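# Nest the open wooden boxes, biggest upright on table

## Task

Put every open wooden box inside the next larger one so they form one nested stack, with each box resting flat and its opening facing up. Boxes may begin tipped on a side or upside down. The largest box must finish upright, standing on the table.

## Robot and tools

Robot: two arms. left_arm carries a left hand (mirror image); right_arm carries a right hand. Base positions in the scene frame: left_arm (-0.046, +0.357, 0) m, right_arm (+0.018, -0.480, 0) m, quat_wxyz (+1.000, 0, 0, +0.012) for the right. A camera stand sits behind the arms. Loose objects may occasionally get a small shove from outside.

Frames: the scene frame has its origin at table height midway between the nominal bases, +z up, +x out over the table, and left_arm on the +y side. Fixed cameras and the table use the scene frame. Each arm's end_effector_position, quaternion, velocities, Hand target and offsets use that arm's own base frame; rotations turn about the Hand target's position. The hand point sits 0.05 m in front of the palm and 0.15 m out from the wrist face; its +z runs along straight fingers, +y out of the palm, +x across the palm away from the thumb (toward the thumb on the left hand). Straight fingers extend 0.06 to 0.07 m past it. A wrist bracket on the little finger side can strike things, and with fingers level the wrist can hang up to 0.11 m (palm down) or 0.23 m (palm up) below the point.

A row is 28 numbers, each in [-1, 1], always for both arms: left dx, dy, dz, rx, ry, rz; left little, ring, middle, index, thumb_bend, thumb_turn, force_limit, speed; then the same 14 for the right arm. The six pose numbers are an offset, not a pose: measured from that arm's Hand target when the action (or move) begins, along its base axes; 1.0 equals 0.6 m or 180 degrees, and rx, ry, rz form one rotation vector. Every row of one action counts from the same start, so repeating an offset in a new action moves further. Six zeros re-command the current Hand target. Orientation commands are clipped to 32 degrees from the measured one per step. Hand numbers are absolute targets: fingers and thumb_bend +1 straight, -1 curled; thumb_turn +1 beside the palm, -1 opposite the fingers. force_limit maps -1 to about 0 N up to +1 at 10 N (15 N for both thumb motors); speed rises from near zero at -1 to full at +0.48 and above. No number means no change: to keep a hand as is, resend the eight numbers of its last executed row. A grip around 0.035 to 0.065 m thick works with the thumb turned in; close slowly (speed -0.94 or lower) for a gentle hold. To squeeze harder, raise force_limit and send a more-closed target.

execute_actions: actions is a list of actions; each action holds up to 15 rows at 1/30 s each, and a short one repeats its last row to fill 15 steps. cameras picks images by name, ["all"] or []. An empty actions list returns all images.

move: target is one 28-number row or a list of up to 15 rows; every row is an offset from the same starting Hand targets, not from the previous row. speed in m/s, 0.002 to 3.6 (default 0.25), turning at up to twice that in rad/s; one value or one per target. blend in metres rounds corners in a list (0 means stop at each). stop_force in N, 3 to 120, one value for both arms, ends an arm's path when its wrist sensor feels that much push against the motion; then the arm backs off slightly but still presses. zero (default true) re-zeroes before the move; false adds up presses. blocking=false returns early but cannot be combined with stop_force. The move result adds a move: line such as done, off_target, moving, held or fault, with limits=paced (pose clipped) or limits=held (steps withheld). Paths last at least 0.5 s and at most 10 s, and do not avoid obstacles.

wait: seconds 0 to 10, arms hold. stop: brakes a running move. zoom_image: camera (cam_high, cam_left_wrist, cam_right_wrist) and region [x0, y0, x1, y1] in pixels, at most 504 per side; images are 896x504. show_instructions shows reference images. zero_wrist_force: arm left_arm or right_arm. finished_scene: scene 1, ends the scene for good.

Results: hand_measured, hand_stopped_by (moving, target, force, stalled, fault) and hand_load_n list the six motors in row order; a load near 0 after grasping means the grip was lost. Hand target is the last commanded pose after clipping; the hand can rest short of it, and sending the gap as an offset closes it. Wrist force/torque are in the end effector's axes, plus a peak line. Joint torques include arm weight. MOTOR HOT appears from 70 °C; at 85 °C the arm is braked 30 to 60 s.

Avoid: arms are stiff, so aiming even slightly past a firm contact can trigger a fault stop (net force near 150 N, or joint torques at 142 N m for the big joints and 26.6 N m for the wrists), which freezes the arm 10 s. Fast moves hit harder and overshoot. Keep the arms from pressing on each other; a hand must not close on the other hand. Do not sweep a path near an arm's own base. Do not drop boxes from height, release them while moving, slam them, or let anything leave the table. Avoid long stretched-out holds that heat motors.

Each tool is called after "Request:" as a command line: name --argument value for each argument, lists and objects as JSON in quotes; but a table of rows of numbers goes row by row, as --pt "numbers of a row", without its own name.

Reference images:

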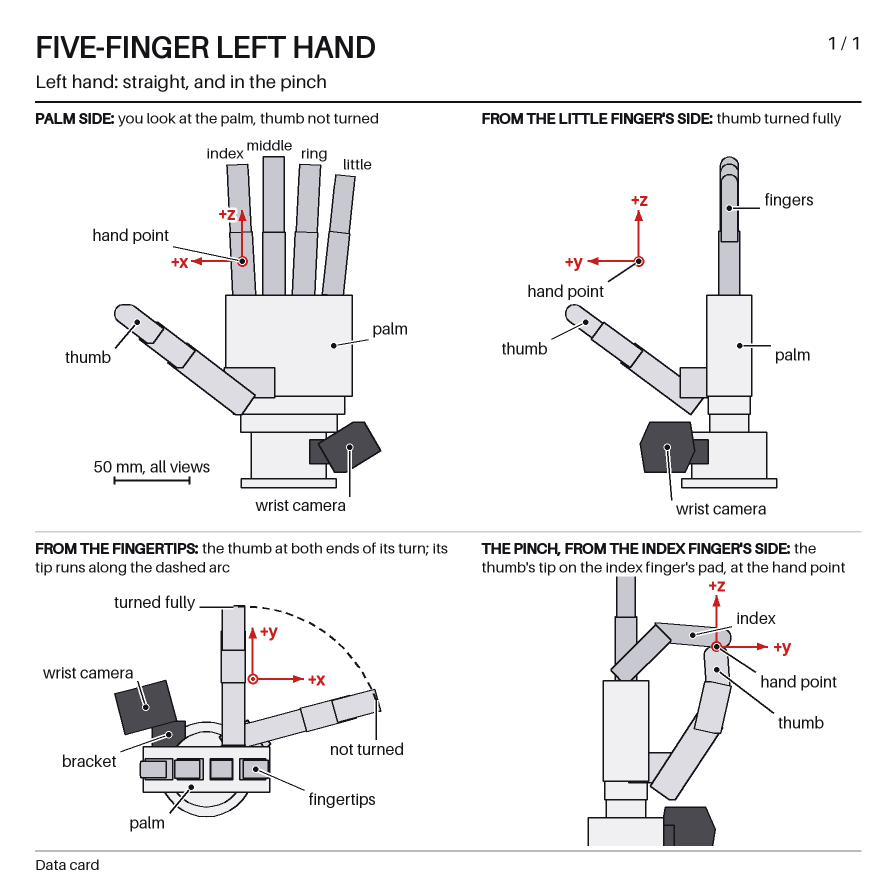

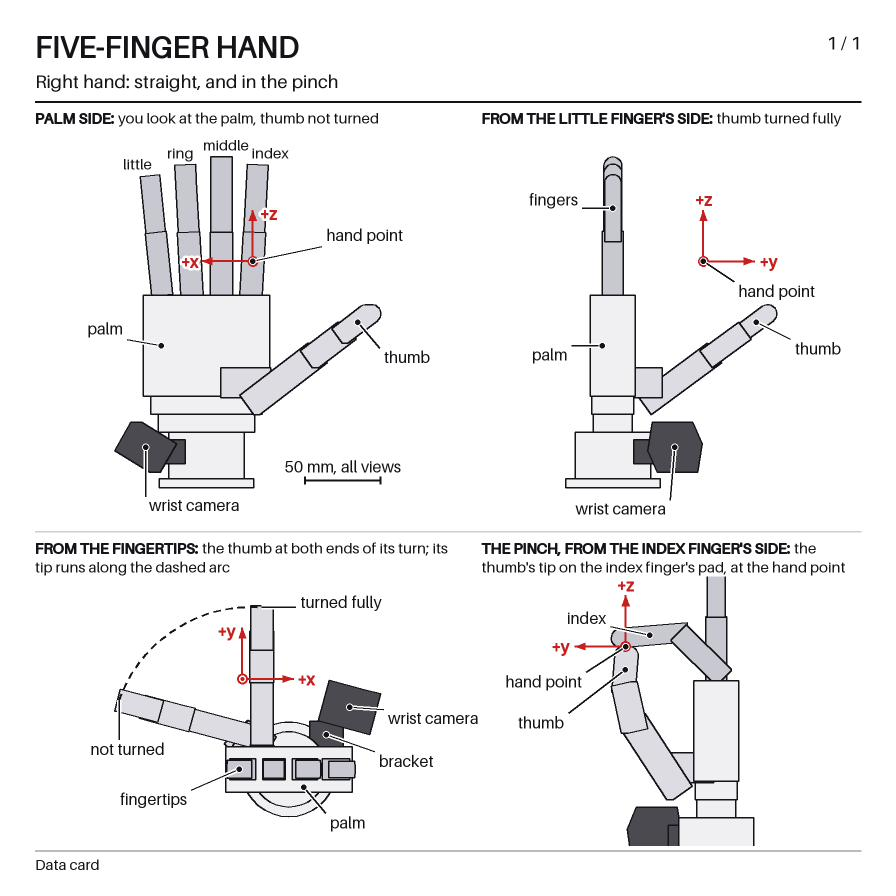

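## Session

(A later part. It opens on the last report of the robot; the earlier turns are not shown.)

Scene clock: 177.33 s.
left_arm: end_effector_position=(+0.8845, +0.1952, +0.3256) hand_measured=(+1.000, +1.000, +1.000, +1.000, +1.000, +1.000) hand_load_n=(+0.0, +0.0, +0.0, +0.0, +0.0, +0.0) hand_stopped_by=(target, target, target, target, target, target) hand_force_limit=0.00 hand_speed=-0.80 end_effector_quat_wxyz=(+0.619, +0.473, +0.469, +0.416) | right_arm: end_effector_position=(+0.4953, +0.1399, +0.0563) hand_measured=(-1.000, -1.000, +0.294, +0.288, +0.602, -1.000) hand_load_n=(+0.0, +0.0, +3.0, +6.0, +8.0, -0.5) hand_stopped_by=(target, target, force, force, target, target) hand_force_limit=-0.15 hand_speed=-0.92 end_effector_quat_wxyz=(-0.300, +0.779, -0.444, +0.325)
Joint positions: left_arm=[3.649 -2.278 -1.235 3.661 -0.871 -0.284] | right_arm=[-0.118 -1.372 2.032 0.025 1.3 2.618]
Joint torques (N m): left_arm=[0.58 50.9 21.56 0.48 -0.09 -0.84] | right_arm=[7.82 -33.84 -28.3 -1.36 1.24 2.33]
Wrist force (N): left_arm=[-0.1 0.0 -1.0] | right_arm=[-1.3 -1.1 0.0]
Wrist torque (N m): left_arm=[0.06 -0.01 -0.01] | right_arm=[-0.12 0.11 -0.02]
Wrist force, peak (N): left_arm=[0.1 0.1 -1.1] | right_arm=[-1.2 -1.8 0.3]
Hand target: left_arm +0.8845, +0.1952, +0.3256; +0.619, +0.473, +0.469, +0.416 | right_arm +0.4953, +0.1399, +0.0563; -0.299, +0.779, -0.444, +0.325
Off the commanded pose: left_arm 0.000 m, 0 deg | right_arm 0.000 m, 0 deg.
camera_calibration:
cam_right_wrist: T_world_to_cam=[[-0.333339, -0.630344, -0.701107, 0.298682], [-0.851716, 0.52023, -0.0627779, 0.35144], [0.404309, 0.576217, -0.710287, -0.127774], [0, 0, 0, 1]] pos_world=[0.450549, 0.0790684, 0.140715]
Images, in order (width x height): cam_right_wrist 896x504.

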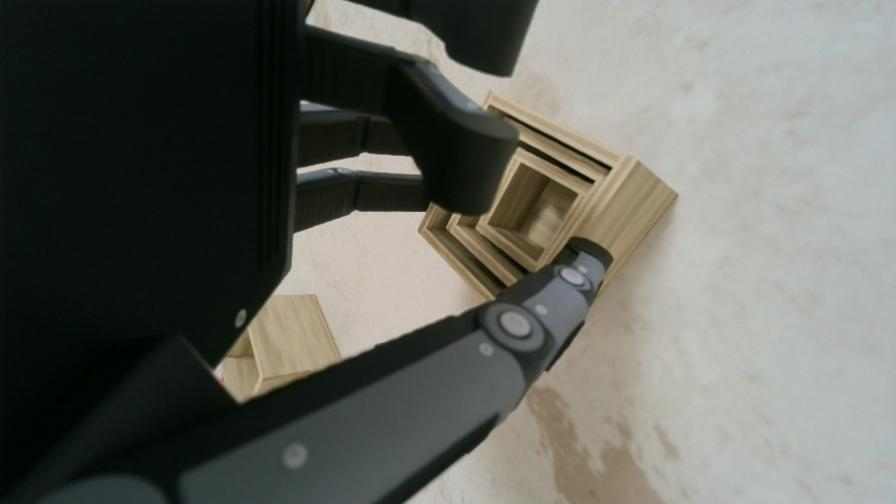

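Request:
move --pt "0 0 0 0 0 0 1 1 1 1 1 1 0 -0.8 0 0 0.1412 0 0 0 -1 -1 0.0 0.0 0.6 -1 -0.15 -0.92" --pt "0 0 0 0 0 0 1 1 1 1 1 1 0 -0.8 0.0427 0.4038 0.1412 0 0 -0.0417 -1 -1 0.0 0.0 0.6 -1 -0.15 -0.92" --speed '[0.1,0.2]' --blend '[0.03,0]' --cameras '["cam_high","cam_right_wrist"]'

Request:
zoom_image --camera "cam_right_wrist" --region '[396, 60, 756, 360]'

Request:
zoom_image --camera "cam_high" --region '[350, 170, 460, 280]'

Scene clock: 181.67 s.
left_arm: end_effector_position=(+0.8845, +0.1952, +0.3256) hand_measured=(+1.000, +1.000, +1.000, +1.000, +1.000, +1.000) hand_load_n=(+0.0, +0.0, +0.0, +0.0, +0.0, +0.0) hand_stopped_by=(target, target, target, target, target, target) hand_force_limit=0.00 hand_speed=-0.80 end_effector_quat_wxyz=(+0.619, +0.473, +0.469, +0.416) | right_arm: end_effector_position=(+0.5209, +0.3821, +0.1410) hand_measured=(-1.000, -1.000, +0.294, +0.288, +0.602, -1.000) hand_load_n=(+0.0, +0.0, +2.5, +5.5, +9.5, -0.5) hand_stopped_by=(target, target, force, force, target, target) hand_force_limit=-0.15 hand_speed=-0.92 end_effector_quat_wxyz=(-0.278, +0.749, -0.494, +0.344)
Joint positions: left_arm=[3.649 -2.278 -1.235 3.661 -0.871 -0.284] | right_arm=[0.508 -1.124 1.443 0.379 1.894 3.094]
Joint torques (N m): left_arm=[0.47 50.5 21.78 0.36 -0.07 -0.7] | right_arm=[9.24 -34.44 -27.98 -0.83 1.53 0.77]
Wrist force (N): left_arm=[0.1 0.3 -1.0] | right_arm=[-1.1 0.9 0.6]
Wrist torque (N m): left_arm=[0.10 -0.05 0.00] | right_arm=[0.08 0.10 0.14]
Wrist force, peak (N): left_arm=[0.4 0.4 -1.1] | right_arm=[-1.6 2.3 2.0]
Hand target: left_arm +0.8845, +0.1952, +0.3256; +0.619, +0.473, +0.469, +0.416 | right_arm +0.5209, +0.3821, +0.1410; -0.278, +0.749, -0.494, +0.344
Off the commanded pose: left_arm 0.000 m, 0 deg | right_arm 0.000 m, 0 deg.
move: done
camera_calibration:
cam_right_wrist: T_world_to_cam=[[-0.412853, -0.581471, -0.70103, 0.541992], [-0.776524, 0.626958, -0.0627181, 0.172688], [0.475985, 0.518474, -0.710368, -0.232793], [0, 0, 0, 1]] pos_world=[0.468665, 0.327582, 0.225414]
Images, in order (width x height): cam_high 896x504, cam_right_wrist 896x504.

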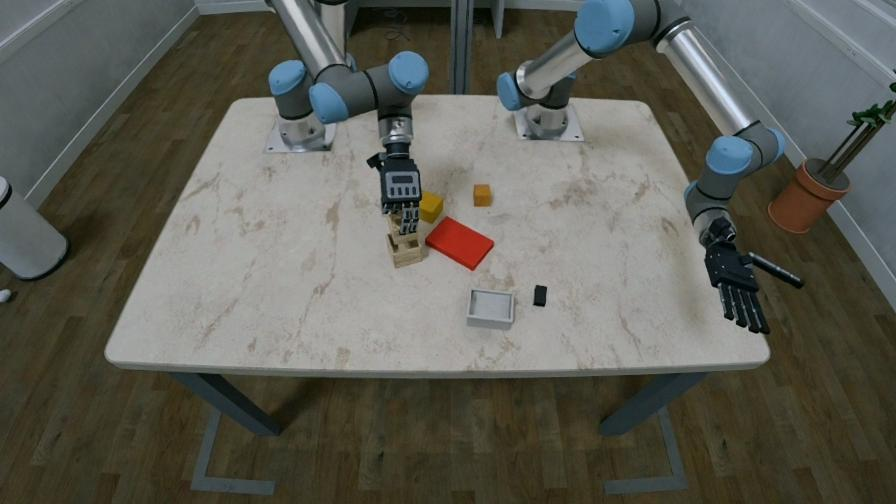

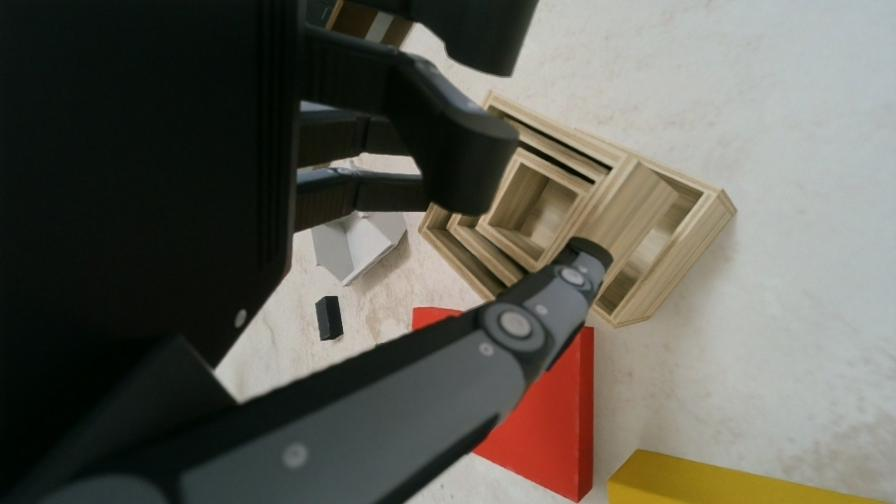

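Scaled by 1.400 from the camera's 896x504 image, which has a finer 1280x720 frame.

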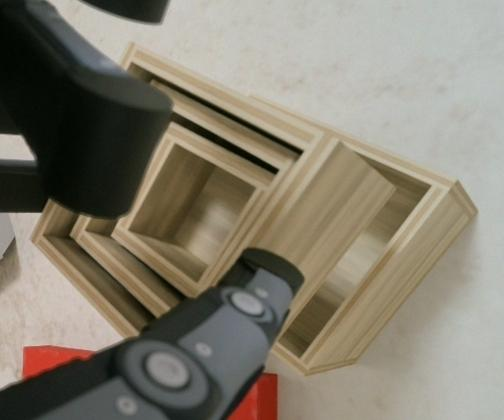

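Scaled by 4.582 from the camera's 896x504 image, which has a finer 1280x720 frame.

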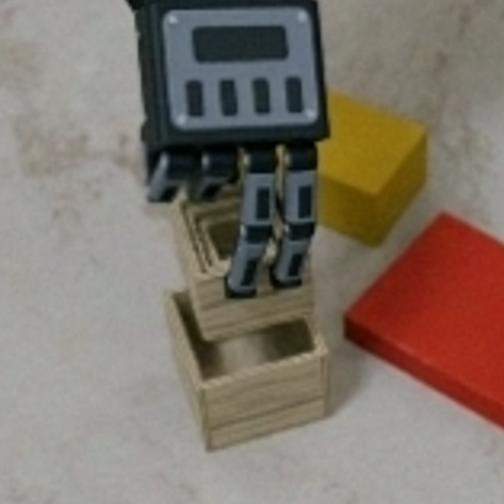

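Request:
move --target '[0,0,0,0,0,0,1,1,1,1,1,1,0,-0.8,0.0037,-0.003,-0.0412,0,0,0.0044,-1,-1,0.0,0.0,0.6,-1,-0.15,-0.92]' --speed 0.08 --stop_force 5 --cameras '["cam_high","cam_right_wrist"]'

Request:
zoom_image --camera "cam_right_wrist" --region '[466, 70, 746, 310]'

Request:
zoom_image --camera "cam_high" --region '[350, 170, 460, 280]'

Scene clock: 185.60 s.
left_arm: end_effector_position=(+0.8845, +0.1952, +0.3256) hand_measured=(+1.000, +1.000, +1.000, +1.000, +1.000, +1.000) hand_load_n=(+0.0, +0.0, +0.0, +0.0, +0.0, +0.0) hand_stopped_by=(target, target, target, target, target, target) hand_force_limit=0.00 hand_speed=-0.80 end_effector_quat_wxyz=(+0.619, +0.473, +0.469, +0.416) | right_arm: end_effector_position=(+0.5231, +0.3803, +0.1163) hand_measured=(-1.000, -1.000, +0.294, +0.288, +0.602, -1.000) hand_load_n=(+0.0, +0.0, +2.5, +5.5, +9.0, +0.0) hand_stopped_by=(target, target, force, force, target, target) hand_force_limit=-0.15 hand_speed=-0.92 end_effector_quat_wxyz=(-0.280, +0.752, -0.489, +0.342)
Joint positions: left_arm=[3.649 -2.278 -1.235 3.661 -0.871 -0.284] | right_arm=[0.499 -1.107 1.483 0.317 1.877 3.079]
Joint torques (N m): left_arm=[-1.3 50.83 22.19 0.68 -0.06 -0.72] | right_arm=[9.18 -51.2 -32.04 -0.16 2.73 2.38]
Wrist force (N): left_arm=[0.1 0.1 -0.9] | right_arm=[-0.9 1.2 0.8]
Wrist torque (N m): left_arm=[0.06 -0.05 0.00] | right_arm=[0.09 0.05 0.11]
Wrist force, peak (N): left_arm=[0.1 0.4 -1.1] | right_arm=[-1.0 1.6 1.3]
Hand target: left_arm +0.8845, +0.1952, +0.3256; +0.619, +0.473, +0.469, +0.416 | right_arm +0.5231, +0.3803, +0.1163; -0.280, +0.752, -0.489, +0.342
Off the commanded pose: left_arm 0.000 m, 0 deg | right_arm 0.000 m, 0 deg.
move: done
camera_calibration:
cam_right_wrist: T_world_to_cam=[[-0.404799, -0.587135, -0.701006, 0.522522], [-0.785046, 0.616244, -0.0628136, 0.18241], [0.468871, 0.524895, -0.710384, -0.24921], [0, 0, 0, 1]] pos_world=[0.471564, 0.325191, 0.200714]
Images, in order (width x height): cam_high 896x504, cam_right_wrist 896x504.

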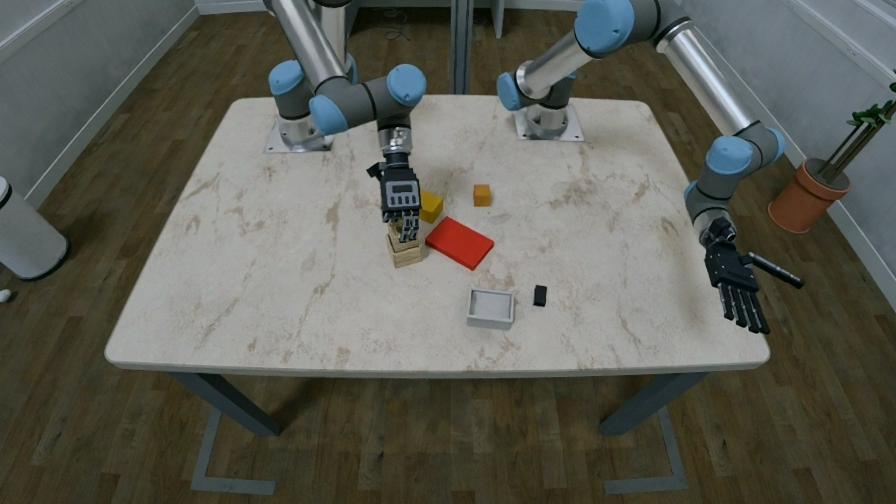

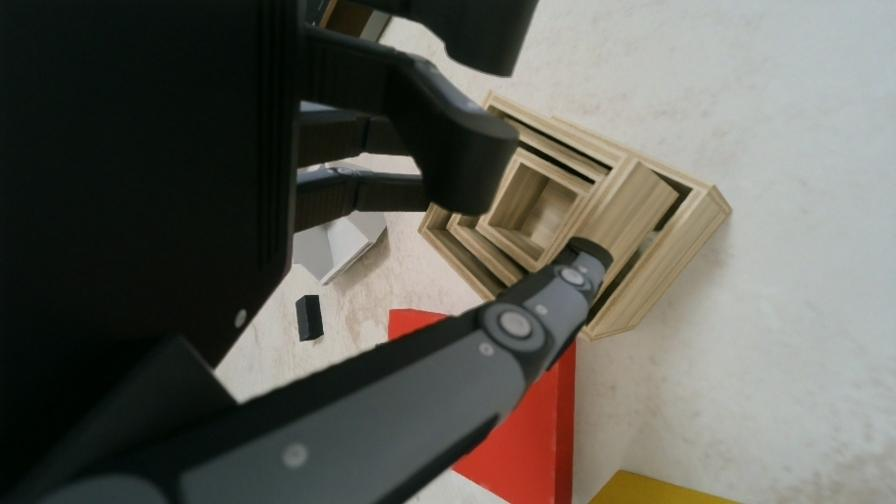

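Scaled by 1.800 from the camera's 896x504 image, which has a finer 1280x720 frame.

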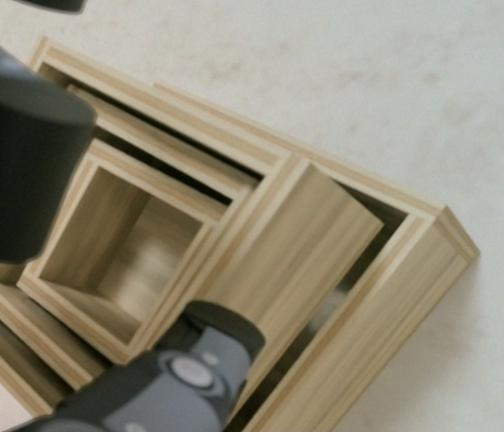

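Scaled by 4.582 from the camera's 896x504 image, which has a finer 1280x720 frame.

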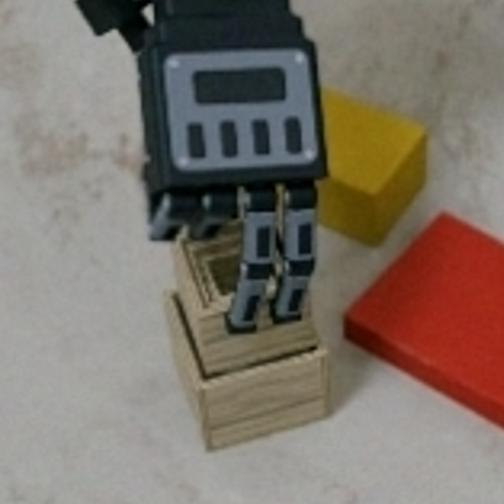

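Request:
move --pt "0 0 0 0 0 0 1 1 1 1 1 1 0 -0.8 0.001 -0.0018 -0.003 0 0 0 -1 -1 0.0 0.0 0.6 -1 -0.15 -0.92" --pt "0 0 0 0 0 0 1 1 1 1 1 1 0 -0.8 0.001 -0.0018 -0.022 0 0 0 -1 -1 0.0 0.0 0.6 -1 -0.15 -0.92" --speed '[0.02, 0.012]' --stop_force 3 --cameras '["cam_right_wrist", "cam_high"]'

Scene clock: 191.20 s.
left_arm: end_effector_position=(+0.8845, +0.1952, +0.3256) hand_measured=(+1.000, +1.000, +1.000, +1.000, +1.000, +1.000) hand_load_n=(+0.0, +0.0, +0.0, +0.0, +0.0, +0.0) hand_stopped_by=(target, target, target, target, target, target) hand_force_limit=0.00 hand_speed=-0.80 end_effector_quat_wxyz=(+0.619, +0.473, +0.469, +0.416) | right_arm: end_effector_position=(+0.5237, +0.3793, +0.1031) hand_measured=(-1.000, -1.000, +0.294, +0.288, +0.602, -1.000) hand_load_n=(+0.0, +0.0, +2.5, +5.5, +9.0, +0.0) hand_stopped_by=(target, target, force, force, target, target) hand_force_limit=-0.15 hand_speed=-0.92 end_effector_quat_wxyz=(-0.280, +0.752, -0.489, +0.342)
Joint positions: left_arm=[3.649 -2.278 -1.235 3.661 -0.871 -0.284] | right_arm=[0.496 -1.096 1.503 0.286 1.875 3.077]
Joint torques (N m): left_arm=[-0.66 51.79 22.55 0.37 -0.34 -0.72] | right_arm=[7.79 -52.07 -32.09 2.48 2.11 2.19]
Wrist force (N): left_arm=[0.1 0.2 -0.9] | right_arm=[-1.0 1.1 1.0]
Wrist torque (N m): left_arm=[0.09 -0.05 0.00] | right_arm=[0.07 0.07 0.17]
Wrist force, peak (N): left_arm=[0.3 0.1 -1.3] | right_arm=[-1.1 1.4 1.3]
Hand target: left_arm +0.8845, +0.1952, +0.3256; +0.619, +0.473, +0.469, +0.416 | right_arm +0.5237, +0.3793, +0.1031; -0.280, +0.752, -0.489, +0.342
Off the commanded pose: left_arm 0.000 m, 0 deg | right_arm 0.000 m, 0 deg.
move: done
camera_calibration:
cam_right_wrist: T_world_to_cam=[[-0.40474, -0.587067, -0.701098, 0.512833], [-0.785072, 0.616216, -0.0627734, 0.182743], [0.46888, 0.525005, -0.710297, -0.258347], [0, 0, 0, 1]] pos_world=[0.472164, 0.324091, 0.187515]
Images, in order (width x height): cam_high 896x504, cam_right_wrist 896x504.

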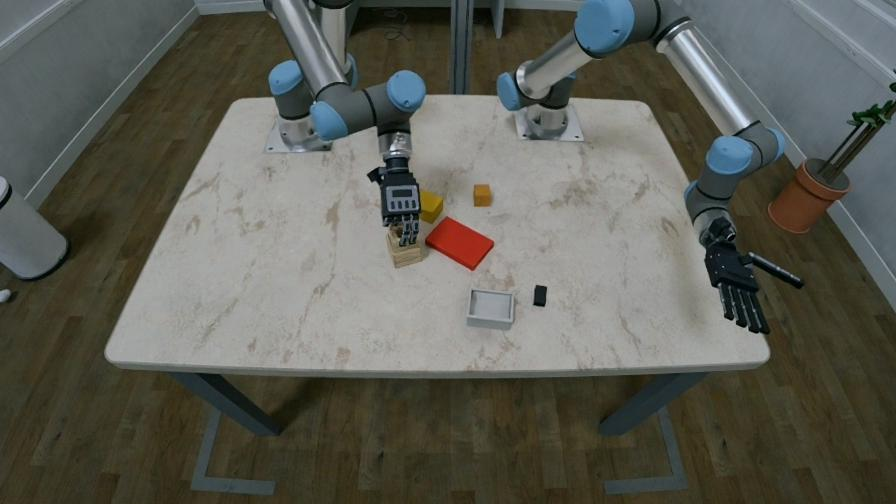

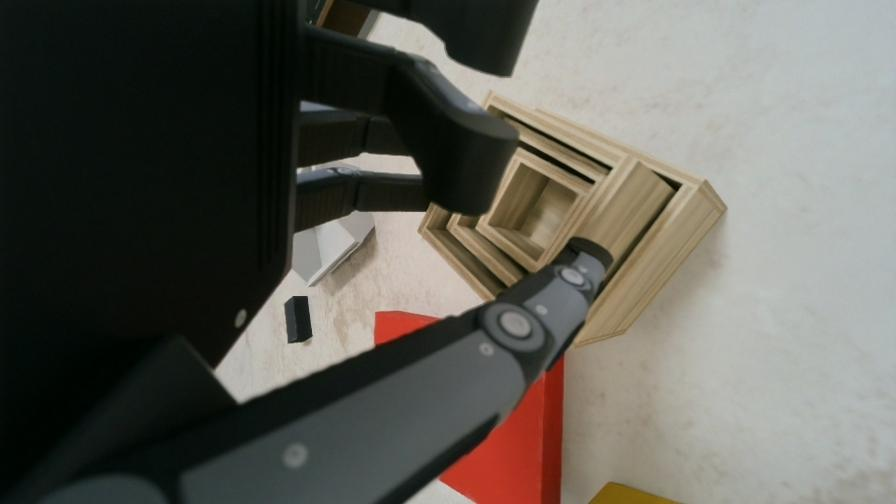

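Request:
zoom_image --camera "cam_right_wrist" --region '[400, 70, 740, 360]'

Scaled by 1.482 from the camera's 896x504 image, which has a finer 1280x720 frame.

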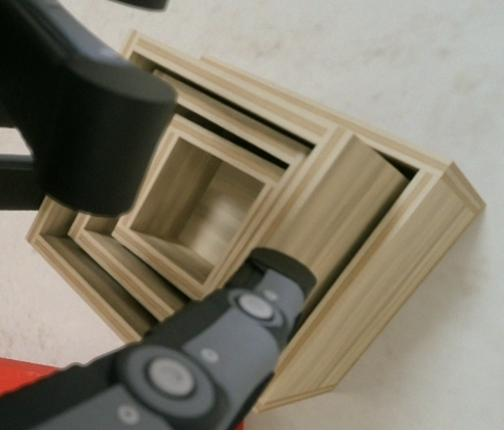

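Request:
move --pt "0 0 0 0 0 0 1 1 1 1 1 1 0 -0.8 0 0 -0.028 0 0 0 -1 -1 0.0 0.0 0.6 -1 -0.15 -0.92" --pt "0 0 0 0 0 0 1 1 1 1 1 1 0 -0.8 0 0 -0.042 0 0 0 -1 -1 0.0 0.0 0.6 -1 -0.15 -0.92" --speed '[0.015, 0.01]' --stop_force 3 --cameras '["cam_right_wrist"]'

Scene clock: 194.97 s.
left_arm: end_effector_position=(+0.8845, +0.1952, +0.3256) hand_measured=(+1.000, +1.000, +1.000, +1.000, +1.000, +1.000) hand_load_n=(+0.0, +0.5, +0.0, +0.0, +0.0, +0.0) hand_stopped_by=(target, target, target, target, target, target) hand_force_limit=0.00 hand_speed=-0.80 end_effector_quat_wxyz=(+0.619, +0.473, +0.469, +0.416) | right_arm: end_effector_position=(+0.5237, +0.3793, +0.0790) hand_measured=(-1.000, -1.000, +0.294, +0.288, +0.602, -1.000) hand_load_n=(+0.0, +0.0, +2.5, +6.0, +9.0, -0.5) hand_stopped_by=(target, target, force, force, target, target) hand_force_limit=-0.15 hand_speed=-0.92 end_effector_quat_wxyz=(-0.280, +0.752, -0.489, +0.342)
Joint positions: left_arm=[3.649 -2.278 -1.235 3.661 -0.871 -0.284] | right_arm=[0.496 -1.072 1.533 0.231 1.875 3.077]
Joint torques (N m): left_arm=[-0.06 52.08 21.93 0.54 -0.23 -0.88] | right_arm=[7.14 -48.82 -29.7 2.65 1.95 2.02]
Wrist force (N): left_arm=[0.1 0.2 -0.9] | right_arm=[0.0 -2.2 -1.7]
Wrist torque (N m): left_arm=[0.08 -0.06 0.00] | right_arm=[0.18 0.11 0.19]
Wrist force, peak (N): left_arm=[0.3 0.5 -1.2] | right_arm=[0.7 -5.0 -4.1]
Hand target: left_arm +0.8845, +0.1952, +0.3256; +0.619, +0.473, +0.469, +0.416 | right_arm +0.5237, +0.3793, +0.0790; -0.280, +0.752, -0.489, +0.342 (not the last commanded pose)
Off the commanded pose: left_arm 0.000 m, 0 deg | right_arm 0.001 m, 0 deg.
move: contact (right_arm); path passed 1 of 2 targets
camera_calibration:
cam_right_wrist: T_world_to_cam=[[-0.40474, -0.587067, -0.701098, 0.495907], [-0.785072, 0.616216, -0.0627734, 0.181303], [0.46888, 0.525005, -0.710297, -0.275583], [0, 0, 0, 1]] pos_world=[0.472264, 0.324091, 0.163315]
Images, in order (width x height): cam_right_wrist 896x504.

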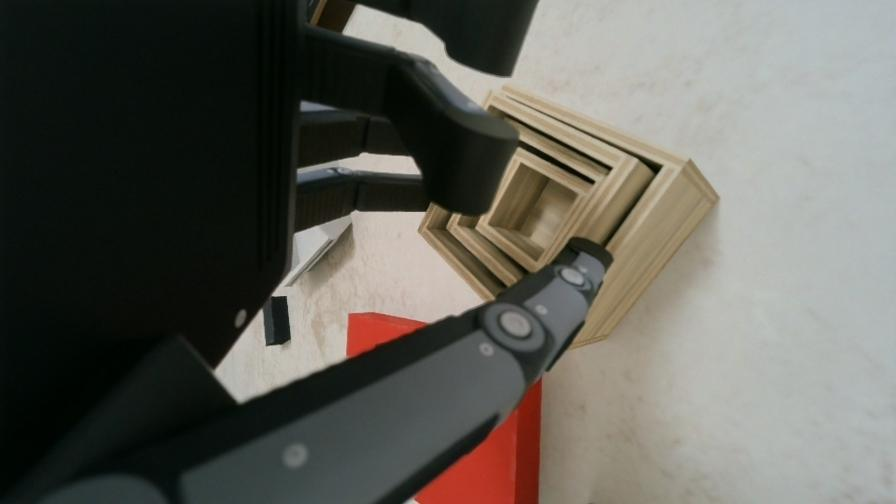

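Request:
execute_actions --actions '[[[0,0,0,0,0,0,1,1,1,1,1,1,0,-0.8,0,0,0.0025,0,0,0,-1,-1,0.42,0.42,0.6,-1,-0.15,-0.975]]]' --cameras '["cam_right_wrist"]'

Request:
wait --seconds 1.5 --cameras '["cam_right_wrist"]'

Scene clock: 197.63 s.
left_arm: end_effector_position=(+0.8845, +0.1952, +0.3256) hand_measured=(+1.000, +1.000, +1.000, +1.000, +1.000, +1.000) hand_load_n=(+0.0, +0.0, +0.0, +0.0, +0.0, +0.0) hand_stopped_by=(target, target, target, target, target, target) hand_force_limit=0.00 hand_speed=-0.80 end_effector_quat_wxyz=(+0.619, +0.473, +0.469, +0.416) | right_arm: end_effector_position=(+0.5237, +0.3793, +0.0805) hand_measured=(-1.000, -1.000, +0.420, +0.420, +0.600, -1.000) hand_load_n=(+0.0, +0.0, +0.0, +0.0, +0.0, +0.5) hand_stopped_by=(target, target, target, target, target, target) hand_force_limit=-0.15 hand_speed=-0.97 end_effector_quat_wxyz=(-0.280, +0.752, -0.489, +0.342)
Joint positions: left_arm=[3.649 -2.278 -1.235 3.661 -0.871 -0.284] | right_arm=[0.496 -1.073 1.532 0.235 1.875 3.077]
Joint torques (N m): left_arm=[-0.67 51.66 22.13 0.43 -0.1 -0.81] | right_arm=[8.34 -32.45 -5.37 -1.64 1.96 2.06]
Wrist force (N): left_arm=[0.3 0.4 -0.9] | right_arm=[-1.0 0.4 0.4]
Wrist torque (N m): left_arm=[0.11 -0.08 0.01] | right_arm=[0.04 0.11 0.14]
Wrist force, peak (N): left_arm=[0.2 0.1 -1.2] | right_arm=[-0.3 -2.4 -1.7]
Hand target: left_arm +0.8845, +0.1952, +0.3256; +0.619, +0.473, +0.469, +0.416 | right_arm +0.5237, +0.3793, +0.0805; -0.280, +0.752, -0.489, +0.342
Off the commanded pose: left_arm 0.000 m, 0 deg | right_arm 0.000 m, 0 deg.
camera_calibration:
cam_right_wrist: T_world_to_cam=[[-0.40474, -0.587067, -0.701098, 0.496959], [-0.785072, 0.616216, -0.0627734, 0.181397], [0.46888, 0.525005, -0.710297, -0.274518], [0, 0, 0, 1]] pos_world=[0.472264, 0.324091, 0.164815]
Images, in order (width x height): cam_right_wrist 896x504.

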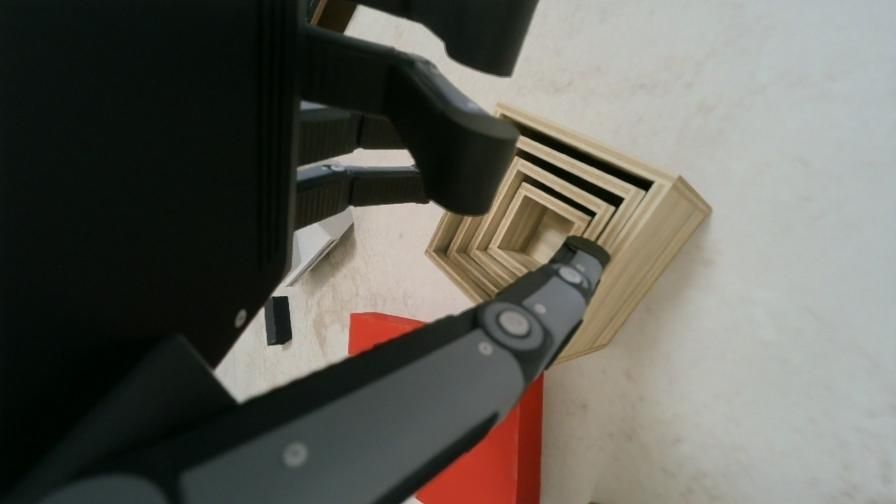

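Scene clock: 199.13 s.
left_arm: end_effector_position=(+0.8845, +0.1952, +0.3256) hand_measured=(+1.000, +1.000, +1.000, +1.000, +1.000, +1.000) hand_load_n=(+0.0, +0.0, +0.0, +0.0, +0.5, +0.0) hand_stopped_by=(target, target, target, target, target, target) hand_force_limit=0.00 hand_speed=-0.80 end_effector_quat_wxyz=(+0.619, +0.473, +0.469, +0.416) | right_arm: end_effector_position=(+0.5237, +0.3793, +0.0805) hand_measured=(-1.000, -1.000, +0.420, +0.420, +0.600, -1.000) hand_load_n=(+0.0, +0.0, +0.0, +0.0, +0.0, +0.0) hand_stopped_by=(target, target, target, target, target, target) hand_force_limit=-0.15 hand_speed=-0.97 end_effector_quat_wxyz=(-0.280, +0.752, -0.489, +0.342)
Joint positions: left_arm=[3.649 -2.278 -1.235 3.661 -0.871 -0.284] | right_arm=[0.496 -1.073 1.532 0.235 1.875 3.077]
Joint torques (N m): left_arm=[0.66 51.5 21.61 0.52 -0.33 -0.83] | right_arm=[7.9 -32.18 -5.86 -1.28 1.87 2.16]
Wrist force (N): left_arm=[0.4 0.1 -1.1] | right_arm=[-0.9 0.6 0.6]
Wrist torque (N m): left_arm=[0.08 -0.10 0.02] | right_arm=[0.06 0.09 0.15]
Wrist force, peak (N): left_arm=[0.4 0.6 -1.1] | right_arm=[-1.0 0.9 0.8]
Hand target: left_arm +0.8845, +0.1952, +0.3256; +0.619, +0.473, +0.469, +0.416 | right_arm +0.5237, +0.3793, +0.0805; -0.280, +0.752, -0.489, +0.342
Off the commanded pose: left_arm 0.000 m, 0 deg | right_arm 0.000 m, 0 deg.
wait: 1.50 s; at rest by 0.17 s
camera_calibration:
cam_right_wrist: T_world_to_cam=[[-0.40474, -0.587067, -0.701098, 0.496959], [-0.785072, 0.616216, -0.0627734, 0.181397], [0.46888, 0.525005, -0.710297, -0.274518], [0, 0, 0, 1]] pos_world=[0.472264, 0.324091, 0.164815]
Images, in order (width x height): cam_right_wrist 896x504.

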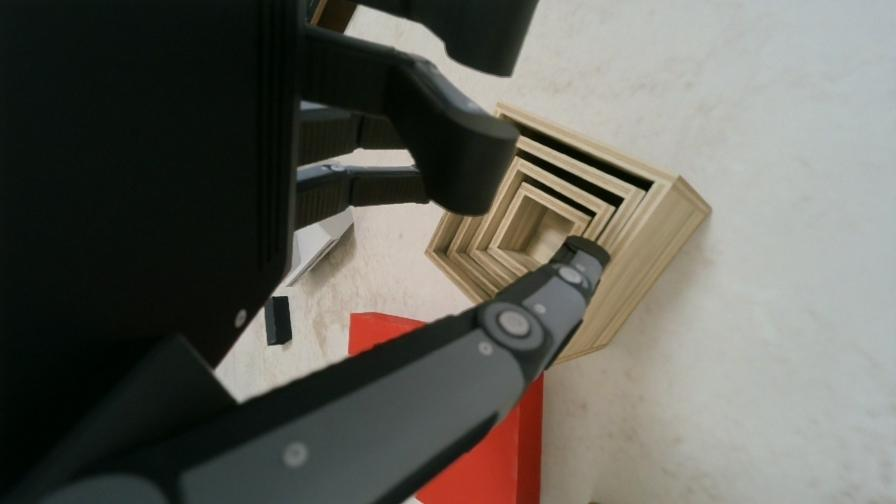

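Request:
move --pt "0 0 0 0 0 0 1 1 1 1 1 1 0 -0.8 0 0 0.02 0 0 0 -1 -1 0.42 0.42 0.6 -1 -0.15 -0.975" --pt "0 0 0 0 0 0 1 1 1 1 1 1 0 -0.8 -0.12 0 0.2 0 0 0 -1 -1 0.42 0.42 0.6 -1 -0.15 -0.975" --speed '[0.05, 0.2]' --blend '[0.005, 0]' --cameras '["cam_high", "cam_right_wrist"]'

Scene clock: 200.93 s.
left_arm: end_effector_position=(+0.8845, +0.1952, +0.3256) hand_measured=(+1.000, +1.000, +1.000, +1.000, +1.000, +1.000) hand_load_n=(+0.0, +0.0, +0.0, +0.0, +0.0, +0.0) hand_stopped_by=(target, target, target, target, target, target) hand_force_limit=0.00 hand_speed=-0.80 end_effector_quat_wxyz=(+0.619, +0.473, +0.469, +0.416) | right_arm: end_effector_position=(+0.4518, +0.3794, +0.2005) hand_measured=(-1.000, -1.000, +0.420, +0.420, +0.600, -1.000) hand_load_n=(+0.0, +0.0, +0.0, +0.0, +0.0, +0.0) hand_stopped_by=(target, target, target, target, target, target) hand_force_limit=-0.15 hand_speed=-0.97 end_effector_quat_wxyz=(-0.280, +0.752, -0.489, +0.342)
Joint positions: left_arm=[3.649 -2.278 -1.235 3.661 -0.871 -0.284] | right_arm=[0.576 -1.279 1.505 0.484 1.935 3.131]
Joint torques (N m): left_arm=[-0.95 51.66 22.3 0.45 -0.16 -0.63] | right_arm=[-9.55 -40.99 -7.05 2.14 -1.84 -2.42]
Wrist force (N): left_arm=[0.2 0.1 -1.1] | right_arm=[-1.1 0.7 0.6]
Wrist torque (N m): left_arm=[0.08 -0.07 0.02] | right_arm=[0.08 0.08 0.10]
Wrist force, peak (N): left_arm=[0.2 0.3 -1.2] | right_arm=[-1.2 1.2 2.2]
Hand target: left_arm +0.8845, +0.1952, +0.3256; +0.619, +0.473, +0.469, +0.416 | right_arm +0.4517, +0.3793, +0.2005; -0.280, +0.752, -0.489, +0.342
Off the commanded pose: left_arm 0.000 m, 0 deg | right_arm 0.000 m, 0 deg.
move: done
camera_calibration:
cam_right_wrist: T_world_to_cam=[[-0.404555, -0.586962, -0.701292, 0.551955], [-0.785049, 0.616232, -0.0628979, 0.132364], [0.469077, 0.525103, -0.710094, -0.155744], [0, 0, 0, 1]] pos_world=[0.400265, 0.324191, 0.284815]
Images, in order (width x height): cam_high 896x504, cam_right_wrist 896x504.

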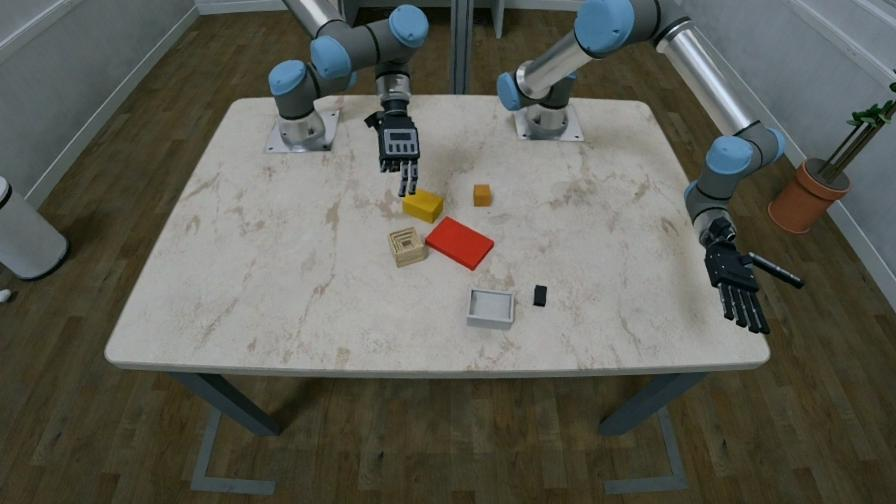

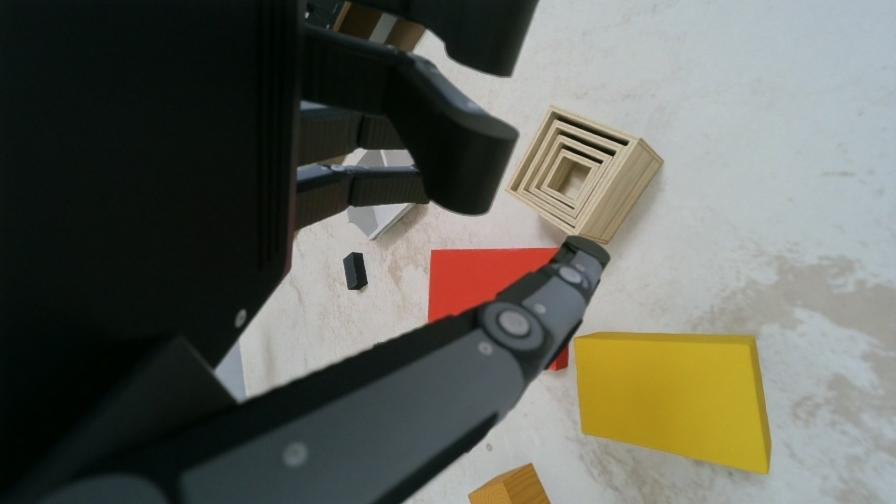

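Request:
zoom_image --camera "cam_right_wrist" --region '[490, 90, 680, 260]'

Request:
zoom_image --camera "cam_high" --region '[370, 210, 450, 280]'

Scaled by 2.653 from the camera's 896x504 image, which has a finer 1280x720 frame.

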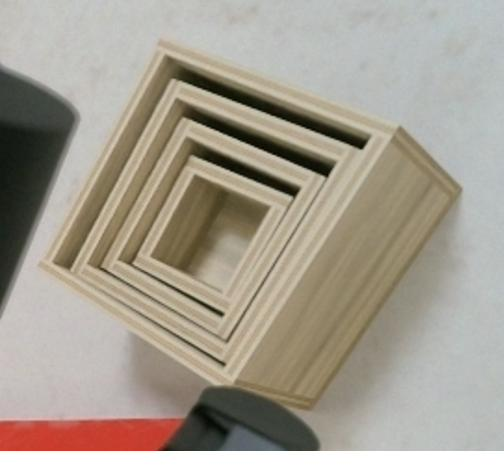

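Scaled by 6.300 from the camera's 896x504 image, which has a finer 1280x720 frame.

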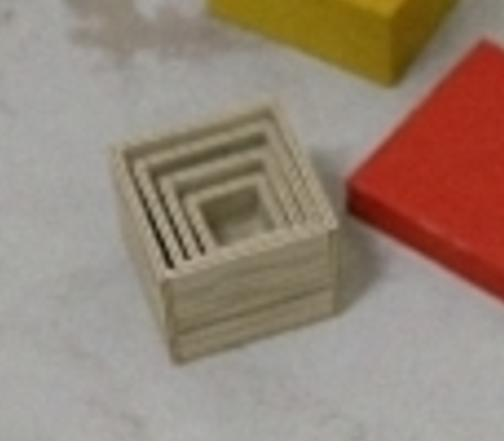

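Request:
finished_scene

The scene is finished: the task was done.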